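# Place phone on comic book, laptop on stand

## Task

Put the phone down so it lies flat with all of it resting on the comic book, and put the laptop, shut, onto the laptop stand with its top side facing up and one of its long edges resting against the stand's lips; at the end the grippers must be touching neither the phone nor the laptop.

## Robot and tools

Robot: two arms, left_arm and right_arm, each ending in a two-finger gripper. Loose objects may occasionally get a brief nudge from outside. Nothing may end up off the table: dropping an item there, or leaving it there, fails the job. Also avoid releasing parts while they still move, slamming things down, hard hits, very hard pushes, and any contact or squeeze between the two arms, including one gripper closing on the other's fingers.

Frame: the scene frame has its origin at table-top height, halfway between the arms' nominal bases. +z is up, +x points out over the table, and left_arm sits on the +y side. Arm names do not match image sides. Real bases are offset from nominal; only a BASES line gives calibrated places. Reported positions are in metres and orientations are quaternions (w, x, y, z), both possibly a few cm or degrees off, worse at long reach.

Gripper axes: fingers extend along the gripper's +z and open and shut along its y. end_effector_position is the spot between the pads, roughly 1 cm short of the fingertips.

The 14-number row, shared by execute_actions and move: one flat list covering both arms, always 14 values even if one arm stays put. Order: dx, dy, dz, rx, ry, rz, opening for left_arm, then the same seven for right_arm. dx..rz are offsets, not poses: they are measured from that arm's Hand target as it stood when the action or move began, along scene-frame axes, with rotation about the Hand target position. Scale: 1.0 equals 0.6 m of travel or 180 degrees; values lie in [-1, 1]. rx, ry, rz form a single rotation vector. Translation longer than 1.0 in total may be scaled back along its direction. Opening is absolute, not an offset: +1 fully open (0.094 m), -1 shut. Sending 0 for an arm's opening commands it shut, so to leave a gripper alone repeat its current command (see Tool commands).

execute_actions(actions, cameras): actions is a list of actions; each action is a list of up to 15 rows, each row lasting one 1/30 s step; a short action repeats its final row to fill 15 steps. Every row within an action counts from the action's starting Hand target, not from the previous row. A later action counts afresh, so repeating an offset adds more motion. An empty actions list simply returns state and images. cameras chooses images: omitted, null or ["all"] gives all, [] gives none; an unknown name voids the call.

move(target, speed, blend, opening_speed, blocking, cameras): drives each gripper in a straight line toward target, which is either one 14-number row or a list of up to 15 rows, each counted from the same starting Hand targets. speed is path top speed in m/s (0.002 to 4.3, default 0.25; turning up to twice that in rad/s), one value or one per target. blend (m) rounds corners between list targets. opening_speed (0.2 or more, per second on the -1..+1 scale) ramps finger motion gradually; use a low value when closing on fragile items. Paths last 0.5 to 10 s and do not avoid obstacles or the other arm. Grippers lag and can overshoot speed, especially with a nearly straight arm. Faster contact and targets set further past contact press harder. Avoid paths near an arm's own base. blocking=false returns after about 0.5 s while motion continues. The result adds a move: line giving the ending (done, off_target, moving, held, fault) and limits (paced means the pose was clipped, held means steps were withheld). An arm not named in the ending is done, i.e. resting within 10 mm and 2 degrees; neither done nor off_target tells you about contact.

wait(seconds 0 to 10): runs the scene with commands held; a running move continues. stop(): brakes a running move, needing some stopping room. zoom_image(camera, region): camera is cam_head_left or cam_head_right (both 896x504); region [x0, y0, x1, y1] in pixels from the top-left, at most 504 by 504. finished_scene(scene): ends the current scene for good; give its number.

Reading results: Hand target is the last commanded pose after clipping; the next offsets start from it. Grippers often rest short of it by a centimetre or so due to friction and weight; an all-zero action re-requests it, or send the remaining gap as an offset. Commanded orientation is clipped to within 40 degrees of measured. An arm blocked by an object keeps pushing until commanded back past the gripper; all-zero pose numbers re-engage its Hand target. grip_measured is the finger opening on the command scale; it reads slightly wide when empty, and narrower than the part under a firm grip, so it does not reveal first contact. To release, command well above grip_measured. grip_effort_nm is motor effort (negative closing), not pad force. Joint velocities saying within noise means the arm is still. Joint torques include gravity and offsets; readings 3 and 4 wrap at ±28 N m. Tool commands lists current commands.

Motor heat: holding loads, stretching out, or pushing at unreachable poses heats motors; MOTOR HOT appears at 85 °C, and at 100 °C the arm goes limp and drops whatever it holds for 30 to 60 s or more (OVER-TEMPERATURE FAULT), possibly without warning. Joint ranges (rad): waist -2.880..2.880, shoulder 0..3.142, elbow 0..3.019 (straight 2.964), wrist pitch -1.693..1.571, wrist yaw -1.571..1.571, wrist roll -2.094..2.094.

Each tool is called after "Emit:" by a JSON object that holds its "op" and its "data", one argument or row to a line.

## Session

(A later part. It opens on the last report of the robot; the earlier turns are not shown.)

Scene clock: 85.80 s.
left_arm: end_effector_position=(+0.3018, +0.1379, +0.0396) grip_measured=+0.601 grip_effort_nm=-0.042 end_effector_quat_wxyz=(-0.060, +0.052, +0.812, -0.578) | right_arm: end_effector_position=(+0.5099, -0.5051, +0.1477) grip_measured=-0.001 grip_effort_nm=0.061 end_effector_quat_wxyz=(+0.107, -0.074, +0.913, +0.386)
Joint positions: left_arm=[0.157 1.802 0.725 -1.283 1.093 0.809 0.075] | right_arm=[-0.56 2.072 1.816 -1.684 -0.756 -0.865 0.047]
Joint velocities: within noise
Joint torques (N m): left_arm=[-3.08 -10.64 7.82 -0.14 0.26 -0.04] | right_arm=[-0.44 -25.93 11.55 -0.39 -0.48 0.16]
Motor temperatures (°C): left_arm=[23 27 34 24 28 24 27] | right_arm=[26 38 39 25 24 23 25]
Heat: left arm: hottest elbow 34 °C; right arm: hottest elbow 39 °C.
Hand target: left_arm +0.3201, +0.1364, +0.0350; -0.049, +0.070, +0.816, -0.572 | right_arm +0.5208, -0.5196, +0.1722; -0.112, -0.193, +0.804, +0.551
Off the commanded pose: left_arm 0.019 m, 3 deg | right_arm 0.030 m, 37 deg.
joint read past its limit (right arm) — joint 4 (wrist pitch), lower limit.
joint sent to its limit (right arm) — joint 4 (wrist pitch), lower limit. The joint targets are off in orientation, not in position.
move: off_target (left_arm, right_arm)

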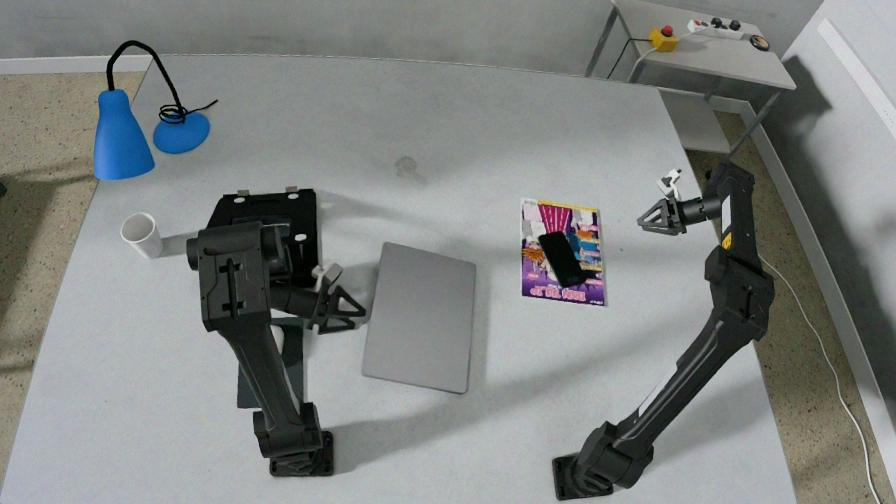

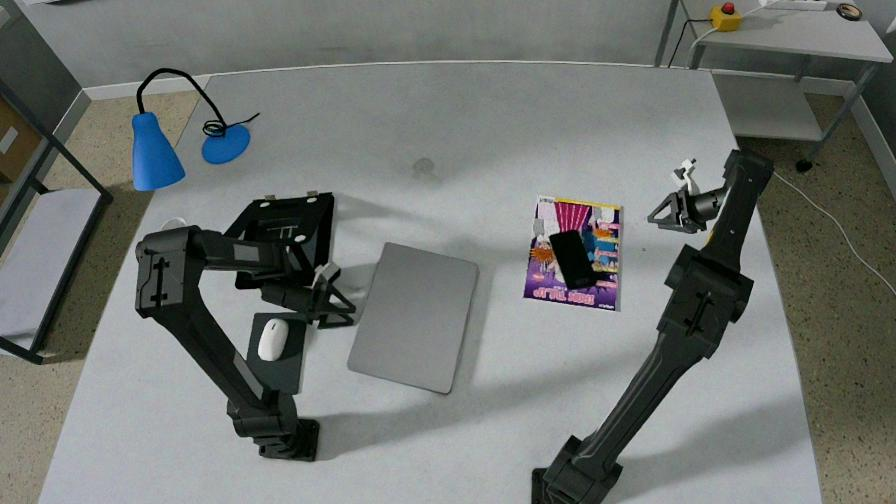

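Emit:
{"op": "move", "data": {
  "target": [
    [0.025,-0.04,0,0,0,0,0.6,0,0,0,0,0,0,0.0],
    [0.02,-0.13,0,0,0,0,0.6,0,0,0,0,0,0,0.0]
  ],
  "speed": 0.06
}}

Emit:
{"op": "zoom_image", "data": {
  "camera": "cam_head_right",
  "region": [280, 220, 440, 380]
}}

Emit:
{"op": "zoom_image", "data": {
  "camera": "cam_head_left",
  "region": [280, 220, 440, 380]
}}

Scene clock: 91.53 s.
left_arm: end_effector_position=(+0.3407, +0.0636, +0.0394) grip_measured=+0.601 grip_effort_nm=-0.017 end_effector_quat_wxyz=(-0.041, +0.064, +0.813, -0.577) | right_arm: end_effector_position=(+0.5099, -0.5050, +0.1485) grip_measured=-0.001 grip_effort_nm=0.066 end_effector_quat_wxyz=(+0.108, -0.074, +0.913, +0.386)
Joint positions: left_arm=[-0.083 1.742 0.725 -0.821 1.222 0.29 0.075] | right_arm=[-0.56 2.071 1.816 -1.684 -0.757 -0.865 0.047]
Joint velocities: within noise
Joint torques (N m): left_arm=[-3.37 -13.27 3.78 0.4 0.08 -0.09] | right_arm=[-0.44 -25.76 11.55 -0.39 -0.48 0.17]
Motor temperatures (°C): left_arm=[23 27 34 24 28 24 27] | right_arm=[26 38 40 25 24 23 25]
Heat: left arm: hottest elbow 34 °C; right arm: hottest elbow 40 °C.
Hand target: left_arm +0.3321, +0.0584, +0.0351; -0.049, +0.070, +0.816, -0.572 | right_arm +0.5208, -0.5196, +0.1723; -0.112, -0.193, +0.804, +0.550
Off the commanded pose: left_arm 0.011 m, 1 deg | right_arm 0.030 m, 37 deg.
joint read past its limit (right arm) — joint 4 (wrist pitch), lower limit.
joint sent to its limit (right arm) — joint 4 (wrist pitch), lower limit. The joint targets are off in orientation, not in position.
move: off_target (left_arm, right_arm)

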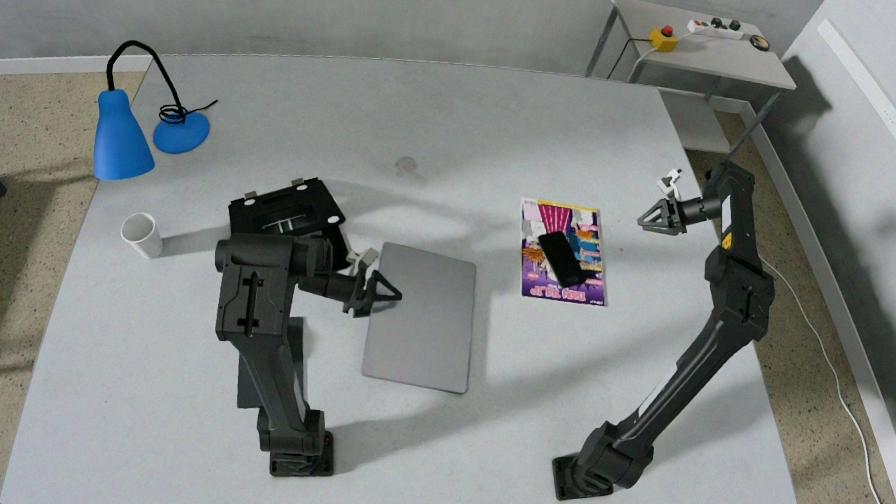

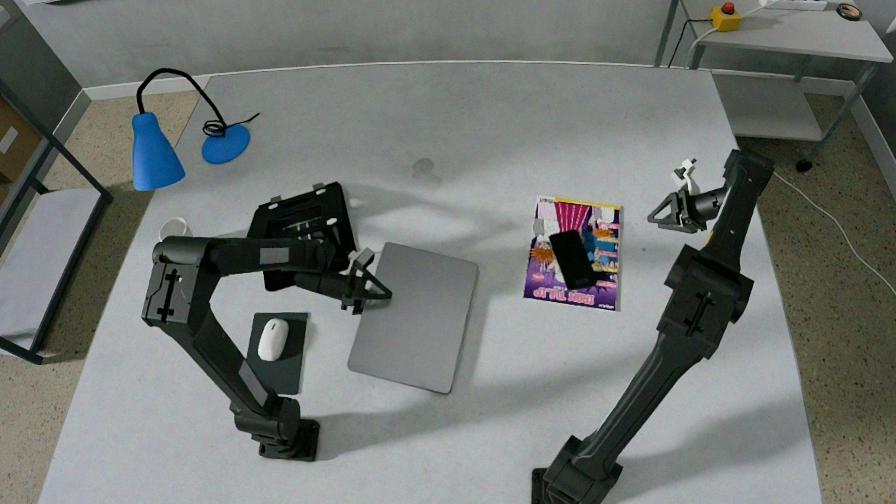

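Scaled by 3.150.

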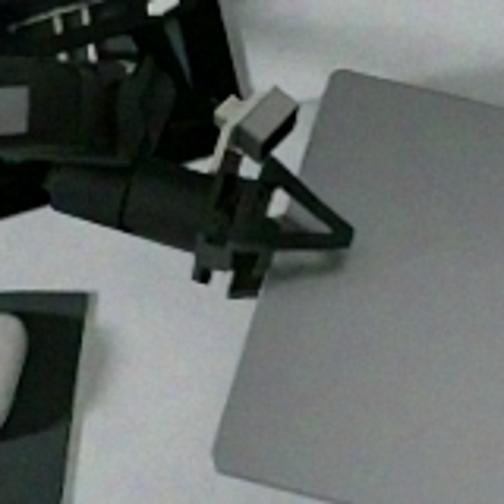

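Scaled by 3.150.

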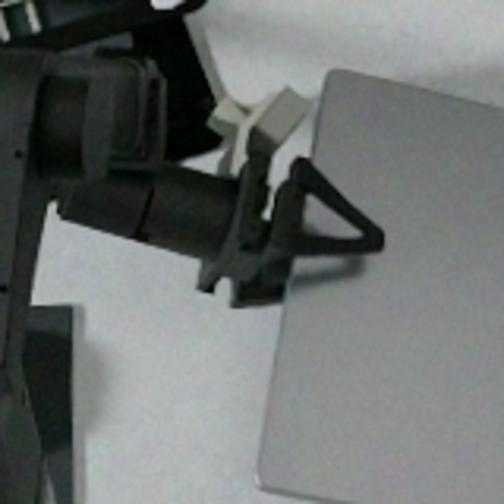

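Emit:
{"op": "move", "data": {
  "target": [
    [-0.005,-0.03,0.01,0,0,0,0.6,0,0,0,0,0,0,0],
    [-0.005,-0.04,0.105,0,0,0,0.6,0,0,0,0,0,0,0],
    [-0.005,-0.04,0.105,0,0,0,-0.9,0,0,0,0,0,0,0]
  ],
  "speed": 0.06,
  "opening_speed": 0.4
}}

Emit:
{"op": "zoom_image", "data": {
  "camera": "cam_head_right",
  "region": [240, 160, 500, 400]
}}

Emit:
{"op": "zoom_image", "data": {
  "camera": "cam_head_left",
  "region": [220, 160, 500, 400]
}}

Scene clock: 101.80 s.
left_arm: end_effector_position=(+0.3210, +0.0410, +0.0735) grip_measured=-0.639 grip_effort_nm=-1.004 end_effector_quat_wxyz=(-0.059, +0.071, +0.826, -0.556) | right_arm: end_effector_position=(+0.5099, -0.5050, +0.1485) grip_measured=-0.001 grip_effort_nm=0.061 end_effector_quat_wxyz=(+0.108, -0.074, +0.913, +0.386)
Joint positions: left_arm=[-0.168 1.58 0.689 -0.808 1.182 0.12 0.017] | right_arm=[-0.56 2.071 1.816 -1.684 -0.757 -0.865 0.047]
Joint velocities: within noise
Joint torques (N m): left_arm=[-2.08 -14.97 8.32 -0.27 2.04 -0.32] | right_arm=[-0.38 -25.76 11.55 -0.35 -0.48 0.16]
Motor temperatures (°C): left_arm=[23 27 34 24 29 24 27] | right_arm=[26 38 42 25 24 23 25]
Heat: left arm: hottest elbow 34 °C; right arm: hottest elbow 42 °C.
Hand target: left_arm +0.3290, +0.0344, +0.0982; -0.049, +0.070, +0.816, -0.572 | right_arm +0.5207, -0.5196, +0.1722; -0.112, -0.193, +0.804, +0.550
Off the commanded pose: left_arm 0.027 m, 2 deg | right_arm 0.030 m, 37 deg.
joint read past its limit (right arm) — joint 4 (wrist pitch), lower limit.
joint sent to its limit (right arm) — joint 4 (wrist pitch), lower limit. The joint targets are off in orientation, not in position.
move: off_target (left_arm, right_arm); target 3's new opening was sent with left_arm's hand 0.022 m and 1 deg from that target

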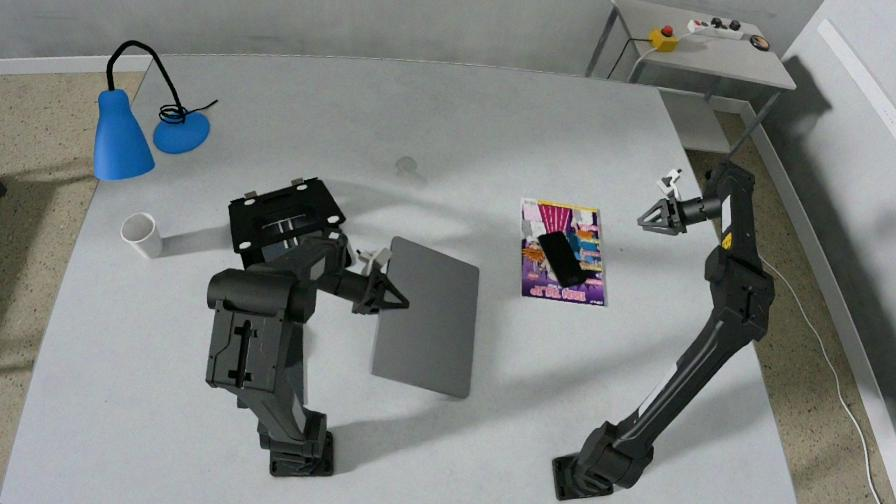

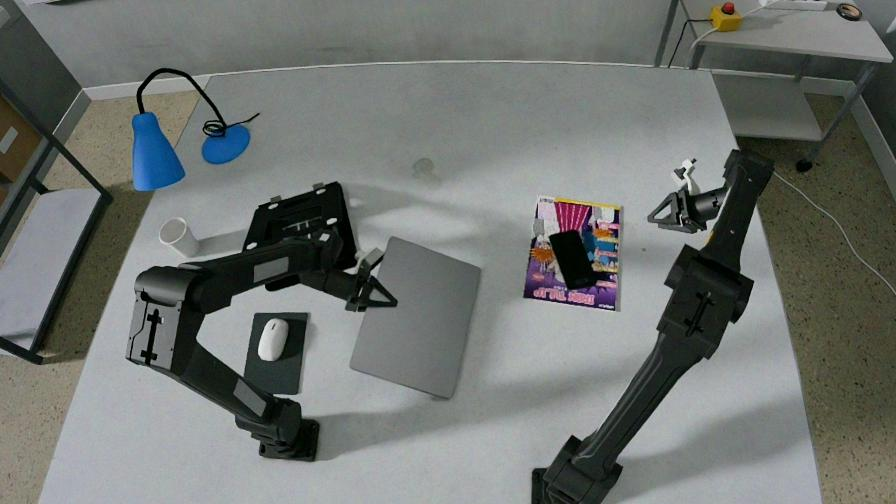

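Scaled by 1.938.

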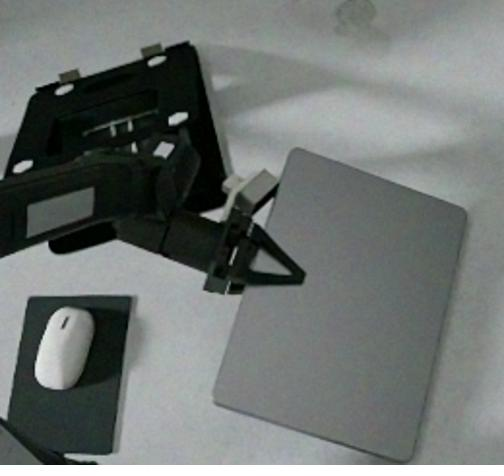

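Scaled by 1.800.

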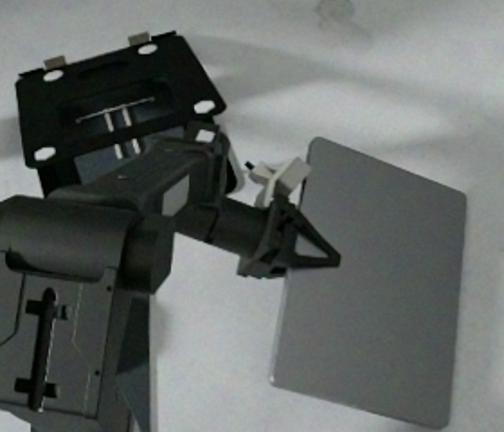

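Emit:
{"op": "move", "data": {
  "target": [
    [0,0.03,0.42,0,0,0,-0.9,0,0,0,0,0,0,0],
    [0.06,0.13,0.55,0,0,0.33,-0.9,0,0,0,0,0,0,0],
    [0.17,0.33,0.67,0,0,0.678,-0.9,0,0,0,0,0,0,0]
  ],
  "speed": 0.22,
  "blend": [0.04,0.04,0]
}}

Emit:
{"op": "zoom_image", "data": {
  "camera": "cam_head_left",
  "region": [150, 130, 400, 330]
}}

Scene clock: 121.57 s.
left_arm: end_effector_position=(+0.4053, +0.2387, +0.3468) grip_measured=-0.639 grip_effort_nm=-1.009 end_effector_quat_wxyz=(-0.421, +0.697, -0.547, +0.193) | right_arm: end_effector_position=(+0.5099, -0.5050, +0.1485) grip_measured=-0.001 grip_effort_nm=0.066 end_effector_quat_wxyz=(+0.108, -0.074, +0.913, +0.386)
Joint positions: left_arm=[-0.296 0.854 0.946 -0.849 -0.59 -1.819 0.017] | right_arm=[-0.56 2.071 1.816 -1.684 -0.757 -0.865 0.047]
Joint velocities: within noise
Joint torques (N m): left_arm=[-2.49 -10.4 -25.59 3.55 -1.39 -0.16] | right_arm=[-0.38 -25.7 11.54 -0.39 -0.48 0.17]
Motor temperatures (°C): left_arm=[23 27 37 24 33 24 28] | right_arm=[26 37 44 25 24 23 25]
Heat: left arm: hottest elbow 37 °C; right arm: hottest elbow 44 °C.
Hand target: left_arm +0.4310, +0.2325, +0.5002; -0.477, +0.680, -0.457, +0.320 | right_arm +0.5207, -0.5196, +0.1722; -0.112, -0.193, +0.804, +0.550
Off the commanded pose: left_arm 0.156 m, 19 deg | right_arm 0.030 m, 37 deg.
joint read past its limit (right arm) — joint 4 (wrist pitch), lower limit.
joint sent to its limit (right arm) — joint 4 (wrist pitch), lower limit. The joint targets are off in orientation, not in position.
move: off_target (left_arm, right_arm)

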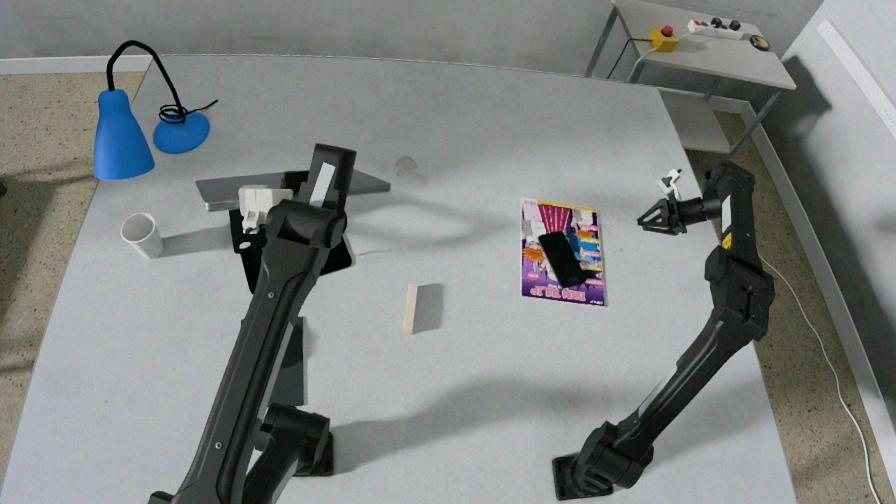

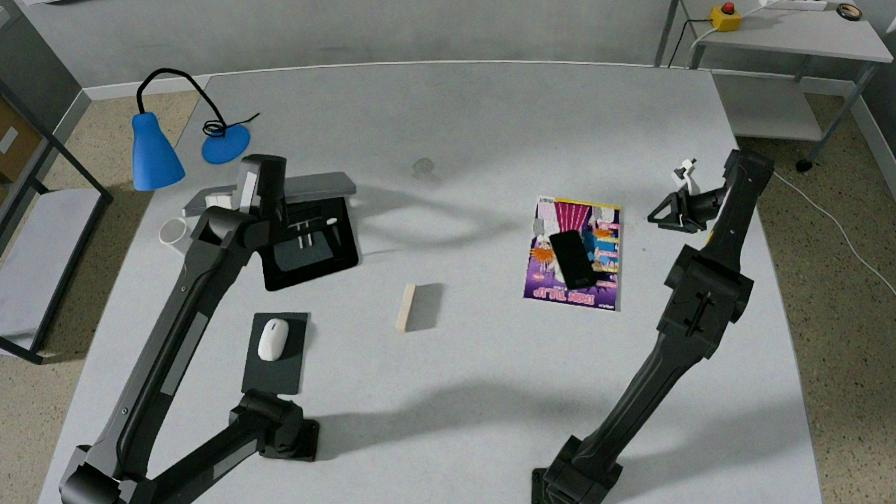

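Scaled by 2.016.

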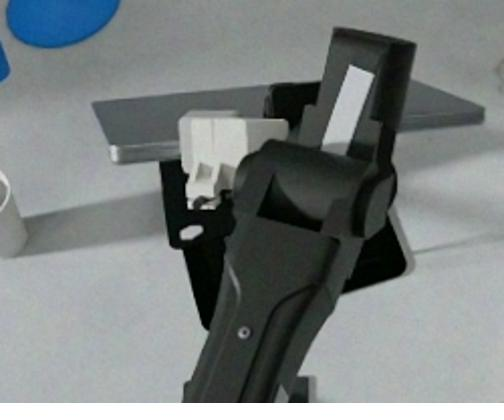

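Emit:
{"op": "move", "data": {
  "target": [
    [0.02,0.1,-0.22,-0.04,-0.066,0.01,-0.9,0,0,0,0,0,0,0]
  ],
  "speed": 0.15
}}

Emit:
{"op": "zoom_image", "data": {
  "camera": "cam_head_left",
  "region": [150, 130, 400, 330]
}}

Emit:
{"op": "zoom_image", "data": {
  "camera": "cam_head_right",
  "region": [150, 130, 400, 330]
}}

Scene clock: 133.07 s.
left_arm: end_effector_position=(+0.4229, +0.2863, +0.2724) grip_measured=-0.639 grip_effort_nm=-0.999 end_effector_quat_wxyz=(-0.431, +0.715, -0.452, +0.314) | right_arm: end_effector_position=(+0.5099, -0.5050, +0.1485) grip_measured=-0.001 grip_effort_nm=0.071 end_effector_quat_wxyz=(+0.108, -0.074, +0.913, +0.386)
Joint positions: left_arm=[-0.082 0.802 0.621 -0.305 -0.386 -1.833 0.017] | right_arm=[-0.56 2.071 1.816 -1.684 -0.757 -0.865 0.047]
Joint velocities: within noise
Joint torques (N m): left_arm=[-0.32 -9.76 18.26 6.37 -0.53 -0.2] | right_arm=[-0.38 -25.76 11.55 -0.35 -0.47 0.16]
Motor temperatures (°C): left_arm=[23 27 42 24 32 24 28] | right_arm=[26 37 45 25 24 23 25]
Heat: left arm: hottest elbow 42 °C; right arm: hottest elbow 45 °C.
Hand target: left_arm +0.4430, +0.2924, +0.3682; -0.483, +0.679, -0.373, +0.409 | right_arm +0.5207, -0.5196, +0.1722; -0.112, -0.193, +0.804, +0.550
Off the commanded pose: left_arm 0.098 m, 16 deg | right_arm 0.030 m, 37 deg.
joint read past its limit (right arm) — joint 4 (wrist pitch), lower limit.
joint sent to its limit (right arm) — joint 4 (wrist pitch), lower limit. The joint targets are off in orientation, not in position.
move: off_target (left_arm, right_arm)

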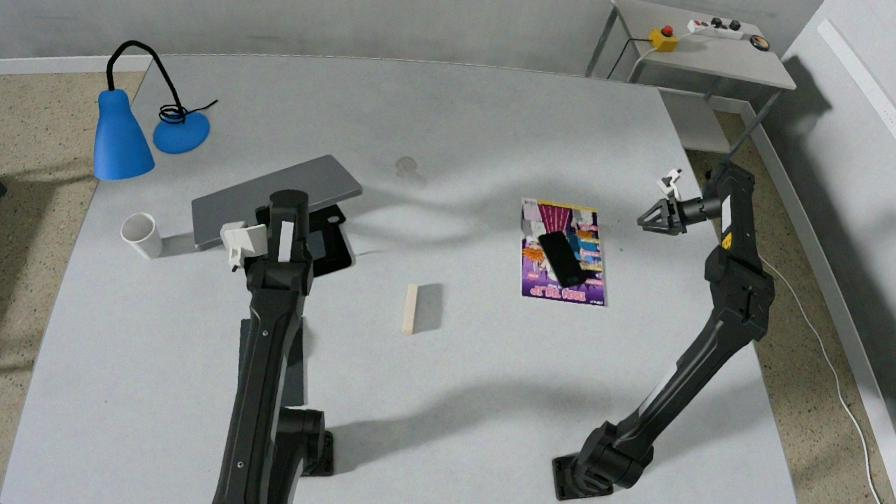

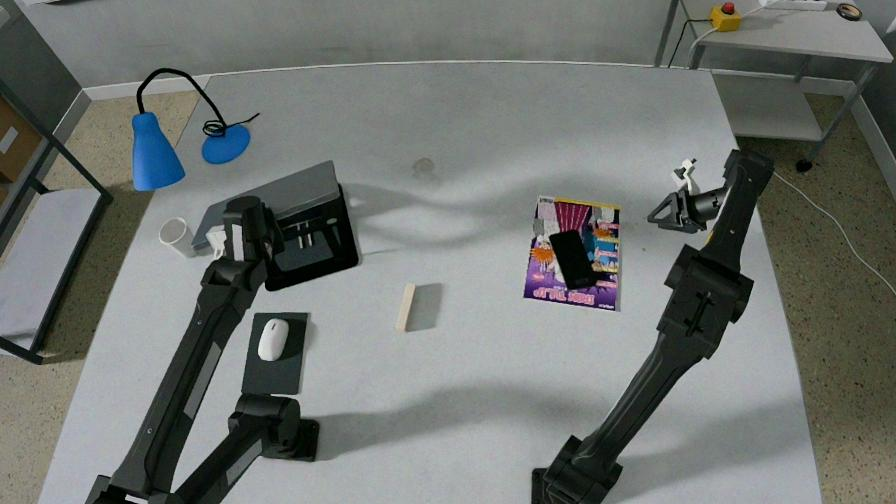

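Scaled by 2.016.

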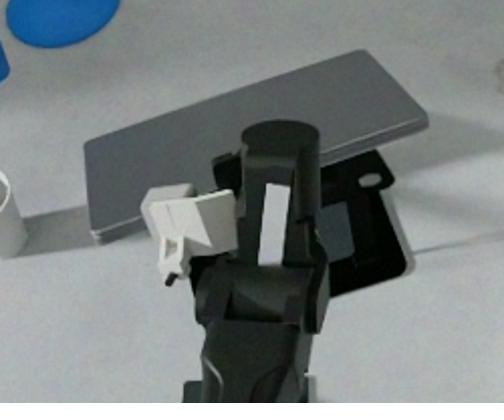

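Scaled by 2.016.

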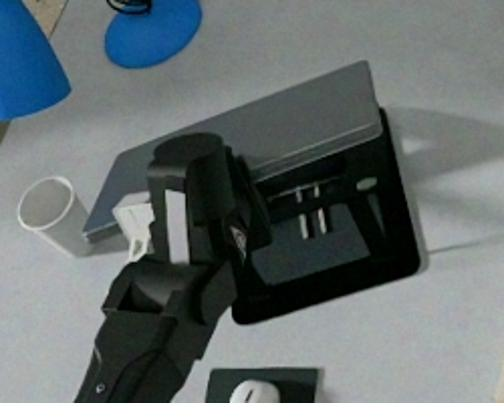

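Emit:
{"op": "move", "data": {
  "target": [
    [0.09,0.02,-0.1,0.015,0,-0.02,-0.9,0,0,0,0,0,0,0]
  ],
  "speed": 0.12
}}

Emit:
{"op": "zoom_image", "data": {
  "camera": "cam_head_left",
  "region": [180, 140, 400, 300]
}}

Emit:
{"op": "zoom_image", "data": {
  "camera": "cam_head_right",
  "region": [180, 140, 400, 300]
}}

Scene clock: 140.53 s.
left_arm: end_effector_position=(+0.4669, +0.2963, +0.2066) grip_measured=-0.639 grip_effort_nm=-1.004 end_effector_quat_wxyz=(-0.420, +0.703, -0.473, +0.325) | right_arm: end_effector_position=(+0.5099, -0.5050, +0.1485) grip_measured=-0.001 grip_effort_nm=0.066 end_effector_quat_wxyz=(+0.108, -0.074, +0.913, +0.386)
Joint positions: left_arm=[-0.01 1.025 0.551 0.005 -0.27 -1.772 0.017] | right_arm=[-0.56 2.071 1.816 -1.684 -0.757 -0.865 0.047]
Joint velocities: within noise
Joint torques (N m): left_arm=[-0.03 -13.04 17.42 6.6 -0.29 0.05] | right_arm=[-0.44 -25.7 11.55 -0.36 -0.48 0.17]
Motor temperatures (°C): left_arm=[23 27 43 25 31 24 28] | right_arm=[26 38 45 25 24 23 25]
Heat: left arm: hottest elbow 43 °C; right arm: hottest elbow 45 °C.
Hand target: left_arm +0.4970, +0.3045, +0.3083; -0.486, +0.655, -0.404, +0.415 | right_arm +0.5207, -0.5196, +0.1722; -0.112, -0.193, +0.804, +0.550
Off the commanded pose: left_arm 0.106 m, 16 deg | right_arm 0.030 m, 37 deg.
joint read past its limit (right arm) — joint 4 (wrist pitch), lower limit.
joint sent to its limit (right arm) — joint 4 (wrist pitch), lower limit. The joint targets are off in orientation, not in position.
move: off_target (left_arm, right_arm)

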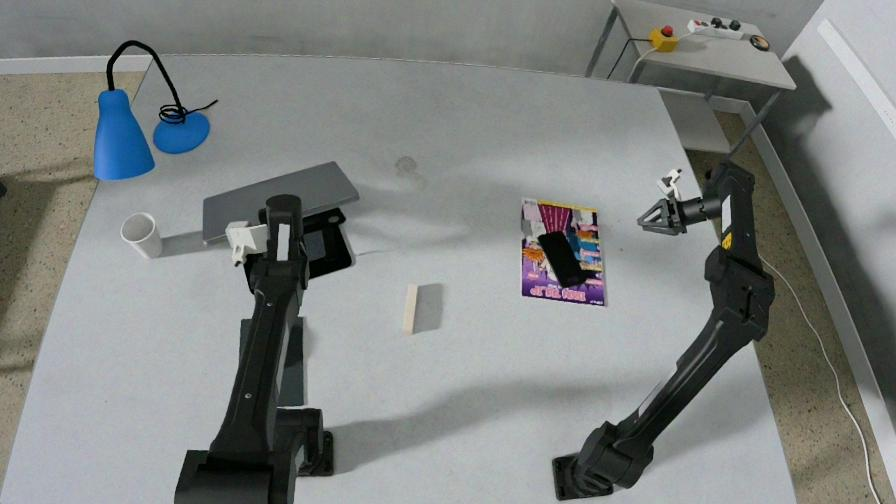

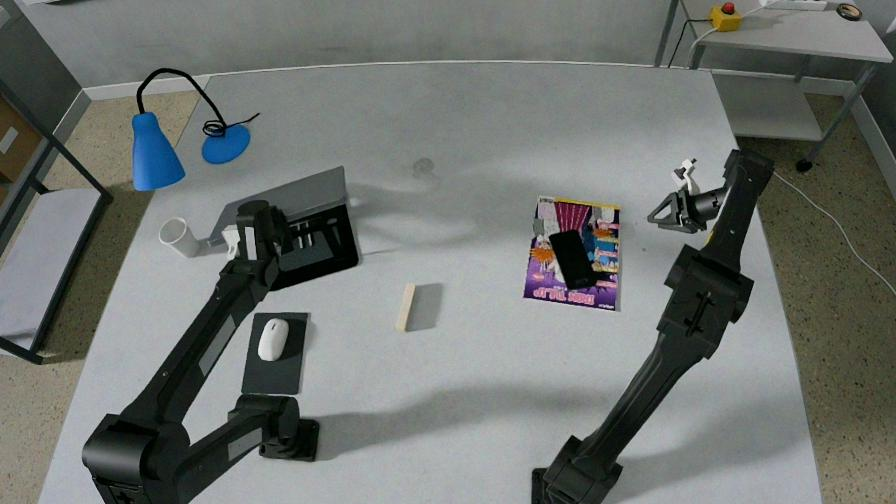

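Scaled by 2.291.

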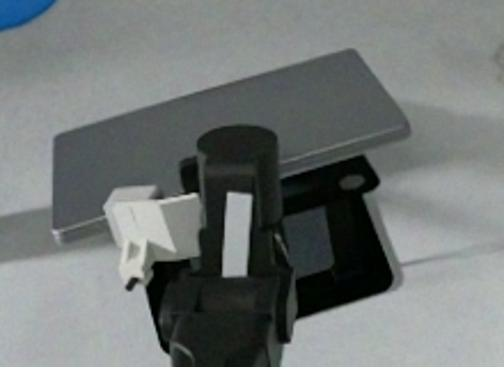

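Scaled by 2.291.

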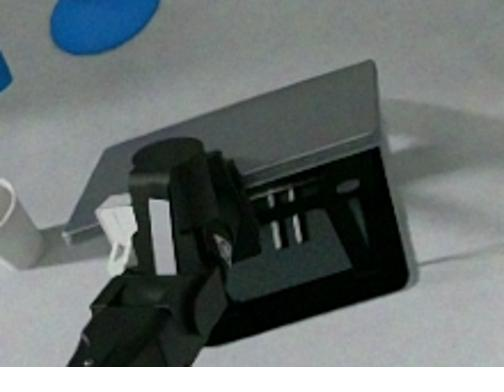

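Emit:
{"op": "move", "data": {
  "target": [
    [0.045,0.03,-0.075,0,0.03,0.0,-0.9,0,0,0,0,0,0,0]
  ],
  "speed": 0.08
}}

Emit:
{"op": "zoom_image", "data": {
  "camera": "cam_head_left",
  "region": [180, 140, 400, 300]
}}

Emit:
{"op": "zoom_image", "data": {
  "camera": "cam_head_right",
  "region": [180, 140, 400, 300]
}}

Scene clock: 147.53 s.
left_arm: end_effector_position=(+0.4733, +0.3111, +0.1559) grip_measured=-0.639 grip_effort_nm=-1.009 end_effector_quat_wxyz=(-0.392, +0.721, -0.490, +0.293) | right_arm: end_effector_position=(+0.5099, -0.5050, +0.1485) grip_measured=-0.001 grip_effort_nm=0.071 end_effector_quat_wxyz=(+0.108, -0.074, +0.913, +0.386)
Joint positions: left_arm=[0.04 1.149 0.54 0.045 -0.224 -1.755 0.017] | right_arm=[-0.56 2.071 1.816 -1.684 -0.757 -0.865 0.047]
Joint velocities: within noise
Joint torques (N m): left_arm=[-1.2 -13.1 19.07 5.83 -0.25 0.04] | right_arm=[-0.38 -25.76 11.54 -0.39 -0.47 0.16]
Motor temperatures (°C): left_arm=[23 27 44 25 30 24 28] | right_arm=[26 38 46 25 24 23 25]
Heat: left arm: hottest elbow 44 °C; right arm: hottest elbow 46 °C.
Hand target: left_arm +0.5240, +0.3225, +0.2630; -0.466, +0.674, -0.427, +0.383 | right_arm +0.5207, -0.5196, +0.1722; -0.112, -0.193, +0.804, +0.550
Off the commanded pose: left_arm 0.119 m, 16 deg | right_arm 0.030 m, 37 deg.
joint read past its limit (right arm) — joint 4 (wrist pitch), lower limit.
joint sent to its limit (right arm) — joint 4 (wrist pitch), lower limit. The joint targets are off in orientation, not in position.
move: off_target (left_arm, right_arm)

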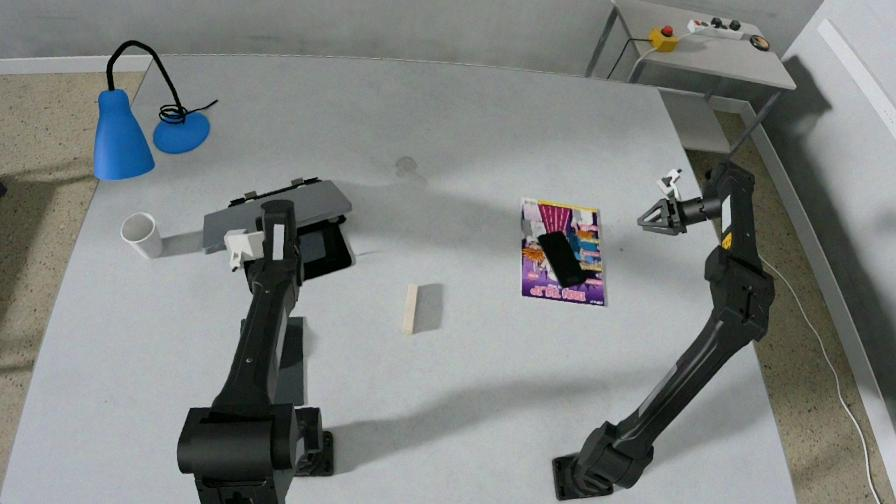

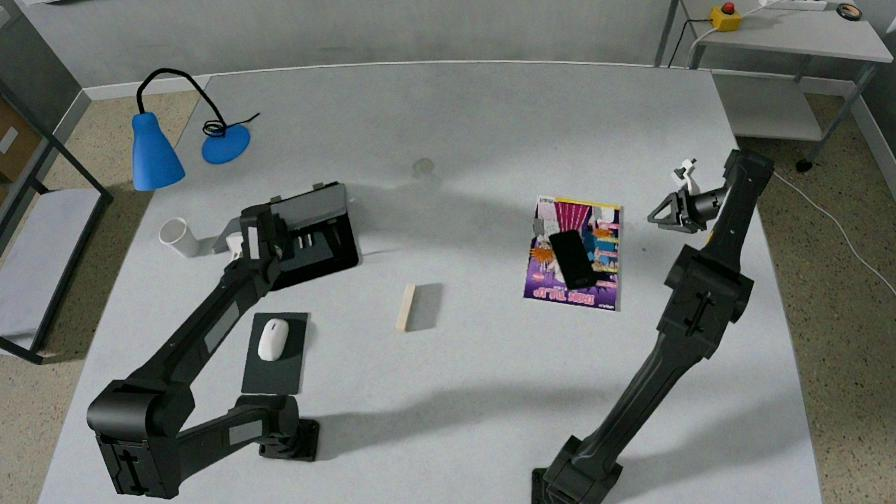

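Scaled by 2.291.

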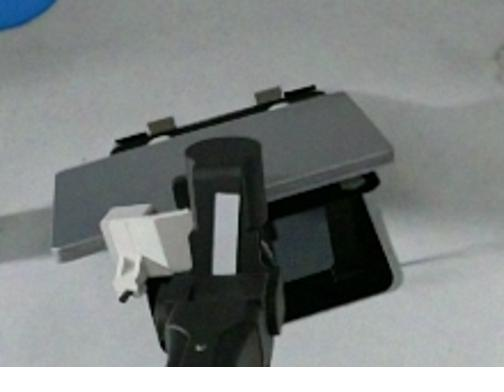

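Scaled by 2.291.

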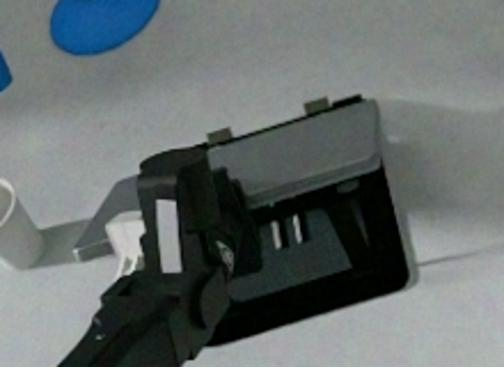

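Emit:
{"op": "move", "data": {
  "target": [
    [0.06,0.0,-0.055,0,0.01,0.0,-0.9,0,0,0,0,0,0,0]
  ],
  "speed": 0.06
}}

Emit:
{"op": "zoom_image", "data": {
  "camera": "cam_head_left",
  "region": [180, 140, 400, 300]
}}

Emit:
{"op": "zoom_image", "data": {
  "camera": "cam_head_right",
  "region": [180, 140, 400, 300]
}}

Scene clock: 154.27 s.
left_arm: end_effector_position=(+0.4987, +0.3141, +0.1451) grip_measured=-0.639 grip_effort_nm=-1.009 end_effector_quat_wxyz=(-0.404, +0.713, -0.489, +0.297) | right_arm: end_effector_position=(+0.5099, -0.5050, +0.1485) grip_measured=-0.001 grip_effort_nm=0.061 end_effector_quat_wxyz=(+0.108, -0.074, +0.913, +0.386)
Joint positions: left_arm=[0.04 1.258 0.567 0.156 -0.231 -1.739 0.017] | right_arm=[-0.56 2.071 1.816 -1.684 -0.757 -0.865 0.047]
Joint velocities: within noise
Joint torques (N m): left_arm=[-0.44 -9.93 20.01 4.92 -0.14 -0.11] | right_arm=[-0.44 -25.76 11.55 -0.38 -0.49 0.16]
Motor temperatures (°C): left_arm=[23 27 45 25 30 24 28] | right_arm=[26 38 46 25 24 23 25]
Heat: left arm: hottest elbow 45 °C; right arm: hottest elbow 46 °C.
Hand target: left_arm +0.5600, +0.3224, +0.2300; -0.459, +0.680, -0.434, +0.373 | right_arm +0.5207, -0.5196, +0.1722; -0.112, -0.193, +0.804, +0.550
Off the commanded pose: left_arm 0.105 m, 13 deg | right_arm 0.030 m, 37 deg.
joint read past its limit (right arm) — joint 4 (wrist pitch), lower limit.
joint sent to its limit (right arm) — joint 4 (wrist pitch), lower limit. The joint targets are off in orientation, not in position.
move: off_target (left_arm, right_arm)

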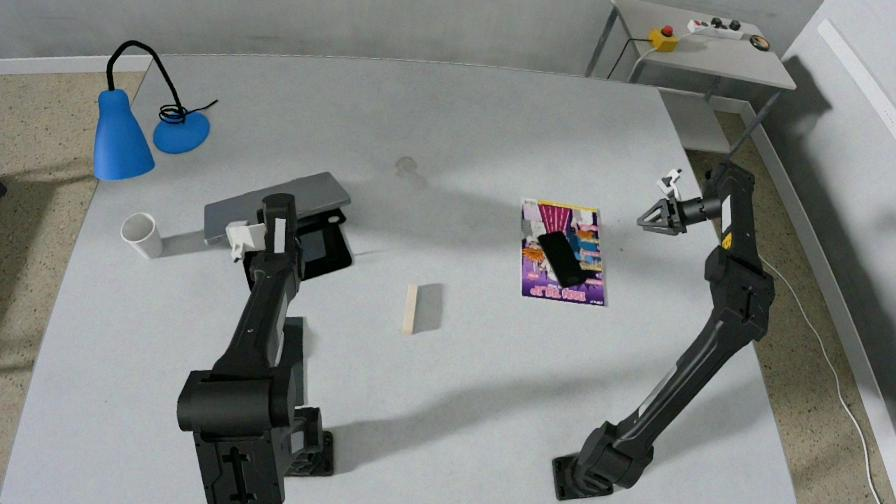

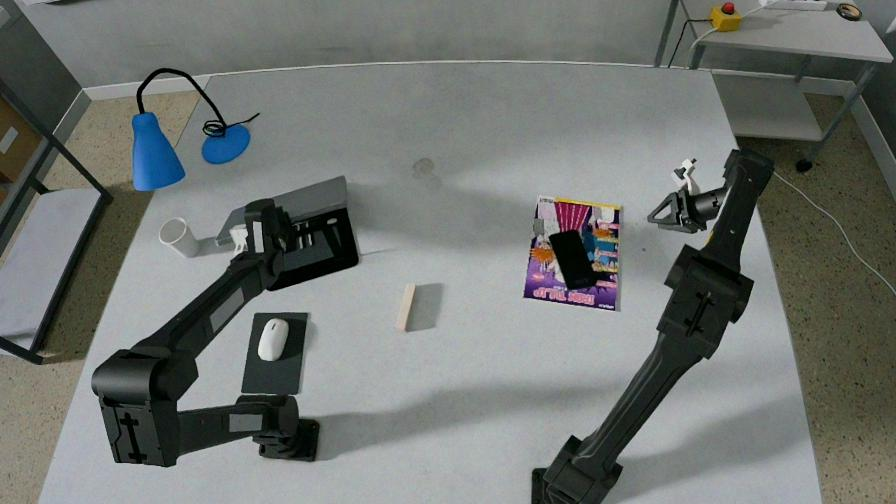

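Scaled by 2.291.

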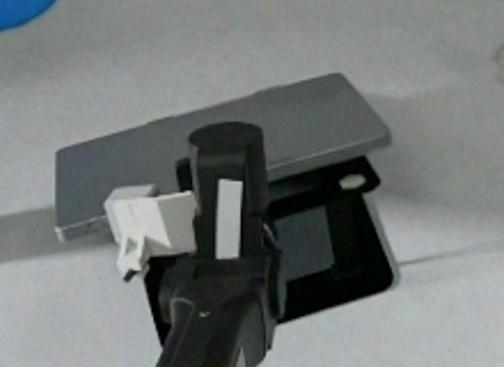

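Scaled by 2.291.

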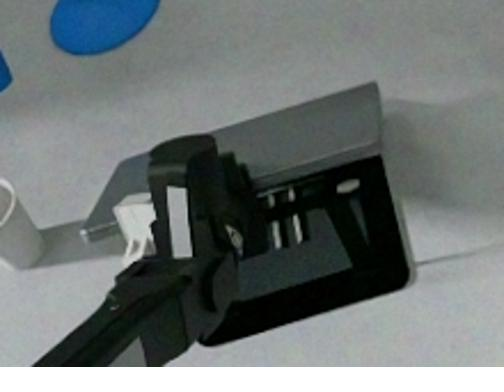

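Emit:
{"op": "move", "data": {
  "target": [
    [-0.005,-0.022,-0.07,0,0.035,0.0,-0.9,0,0,0,0,0,0,0]
  ],
  "speed": 0.06
}}

Emit:
{"op": "zoom_image", "data": {
  "camera": "cam_head_left",
  "region": [180, 140, 400, 300]
}}

Emit:
{"op": "zoom_image", "data": {
  "camera": "cam_head_right",
  "region": [180, 140, 400, 300]
}}

Scene clock: 159.73 s.
left_arm: end_effector_position=(+0.5073, +0.3143, +0.1438) grip_measured=-0.639 grip_effort_nm=-1.009 end_effector_quat_wxyz=(-0.408, +0.719, -0.482, +0.290) | right_arm: end_effector_position=(+0.5099, -0.5050, +0.1485) grip_measured=-0.001 grip_effort_nm=0.066 end_effector_quat_wxyz=(+0.108, -0.074, +0.913, +0.386)
Joint positions: left_arm=[0.028 1.289 0.591 0.156 -0.263 -1.753 0.017] | right_arm=[-0.56 2.071 1.816 -1.684 -0.757 -0.865 0.047]
Joint velocities: within noise
Joint torques (N m): left_arm=[-3.25 -7.06 18.51 3.32 -0.37 -0.06] | right_arm=[-0.38 -25.76 11.54 -0.39 -0.48 0.16]
Motor temperatures (°C): left_arm=[23 27 47 25 30 24 28] | right_arm=[26 38 46 25 24 23 25]
Heat: left arm: hottest elbow 47 °C; right arm: hottest elbow 46 °C.
Hand target: left_arm +0.5571, +0.3093, +0.1881; -0.435, +0.699, -0.458, +0.335 | right_arm +0.5207, -0.5196, +0.1722; -0.112, -0.193, +0.804, +0.550
Off the commanded pose: left_arm 0.067 m, 7 deg | right_arm 0.030 m, 37 deg.
joint read past its limit (right arm) — joint 4 (wrist pitch), lower limit.
joint sent to its limit (right arm) — joint 4 (wrist pitch), lower limit. The joint targets are off in orientation, not in position.
move: off_target (left_arm, right_arm)

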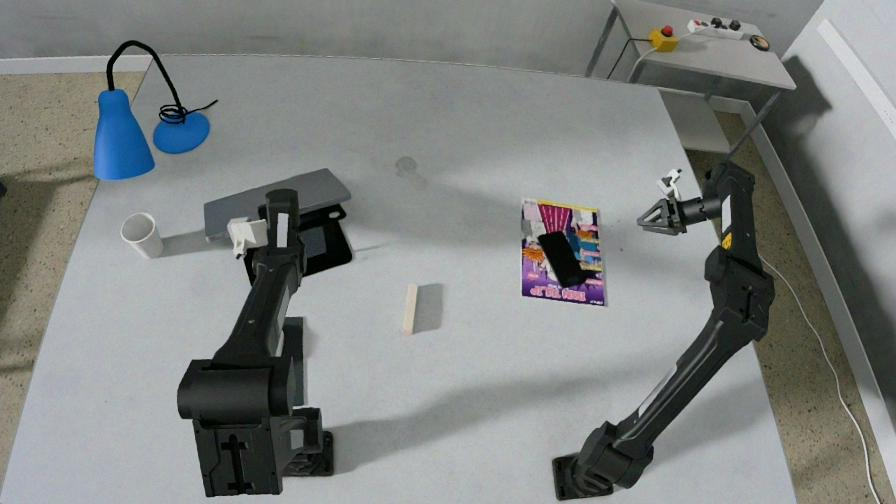

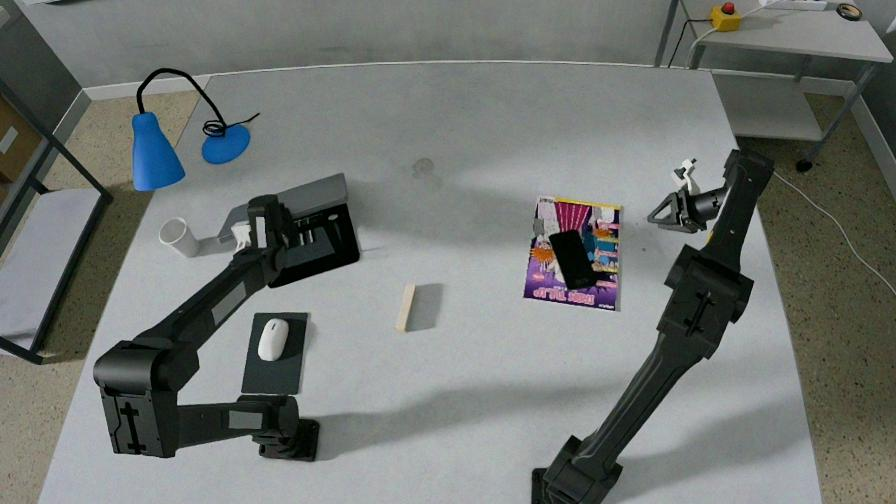

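Scaled by 2.291.

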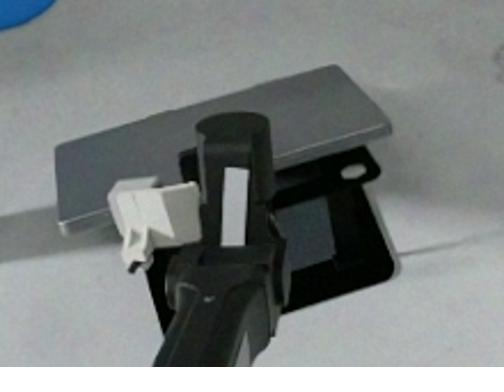

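Scaled by 2.291.

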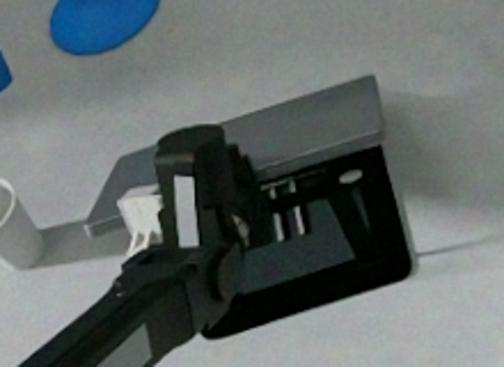

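Emit:
{"op": "move", "data": {
  "target": [
    [-0.06,-0.035,0.03,0,0.03,0.0,-0.9,0,0,0,0,0,0,0],
    [-0.06,-0.035,-0.05,0,0.06,0.0,-0.9,0,0,0,0,0,0,0]
  ],
  "speed": 0.06
}}

Emit:
{"op": "zoom_image", "data": {
  "camera": "cam_head_left",
  "region": [180, 140, 400, 300]
}}

Emit:
{"op": "zoom_image", "data": {
  "camera": "cam_head_right",
  "region": [180, 140, 400, 300]
}}

Scene clock: 165.70 s.
left_arm: end_effector_position=(+0.4961, +0.3028, +0.1373) grip_measured=-0.639 grip_effort_nm=-1.009 end_effector_quat_wxyz=(-0.384, +0.744, -0.487, +0.249) | right_arm: end_effector_position=(+0.5099, -0.5050, +0.1485) grip_measured=-0.001 grip_effort_nm=0.066 end_effector_quat_wxyz=(+0.108, -0.074, +0.913, +0.386)
Joint positions: left_arm=[-0.017 1.268 0.624 -0.017 -0.327 -1.811 0.017] | right_arm=[-0.56 2.071 1.816 -1.684 -0.757 -0.865 0.047]
Joint velocities: within noise
Joint torques (N m): left_arm=[-4.13 -8.53 14.87 1.37 0.06 0.21] | right_arm=[-0.32 -25.82 11.55 -0.34 -0.48 0.17]
Motor temperatures (°C): left_arm=[23 27 47 25 29 24 28] | right_arm=[26 38 46 25 24 23 25]
Heat: left arm: hottest elbow 47 °C; right arm: hottest elbow 46 °C.
Hand target: left_arm +0.5210, +0.2882, +0.1580; -0.389, +0.728, -0.497, +0.268 | right_arm +0.5207, -0.5196, +0.1722; -0.112, -0.193, +0.804, +0.550
Off the commanded pose: left_arm 0.036 m, 3 deg | right_arm 0.030 m, 37 deg.
joint read past its limit (right arm) — joint 4 (wrist pitch), lower limit.
joint sent to its limit (right arm) — joint 4 (wrist pitch), lower limit. The joint targets are off in orientation, not in position.
move: off_target (left_arm, right_arm)

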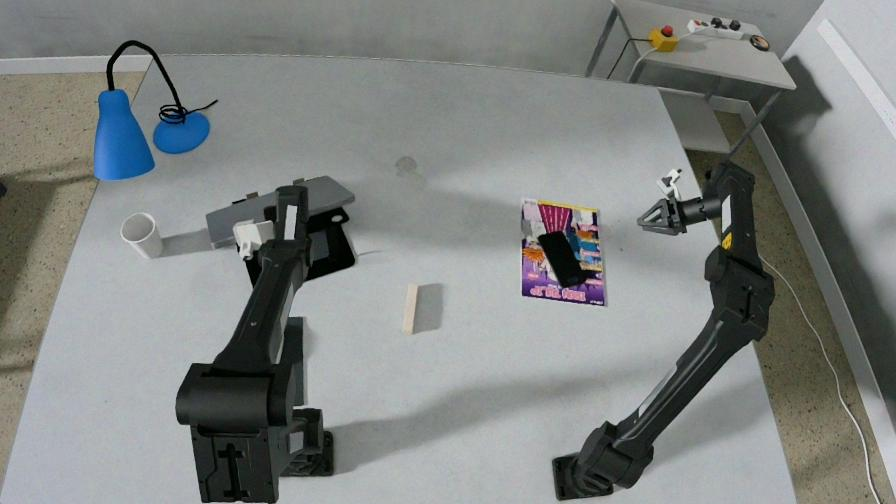

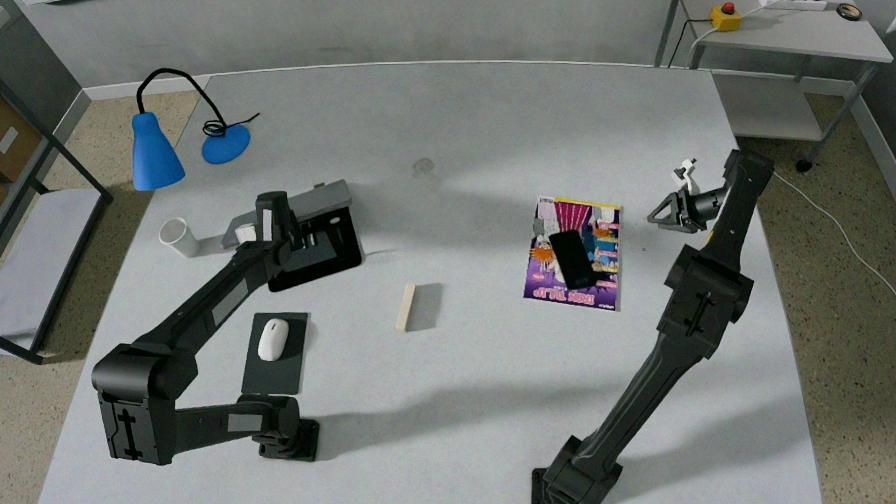

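Scaled by 2.291.

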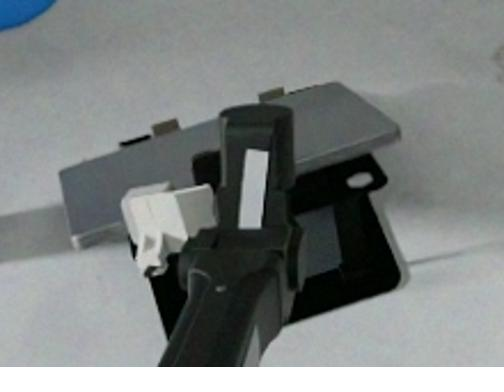

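Scaled by 2.291.

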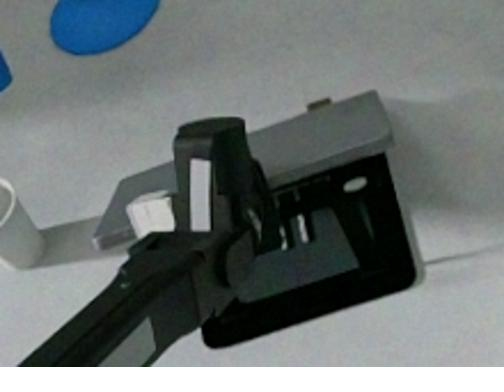

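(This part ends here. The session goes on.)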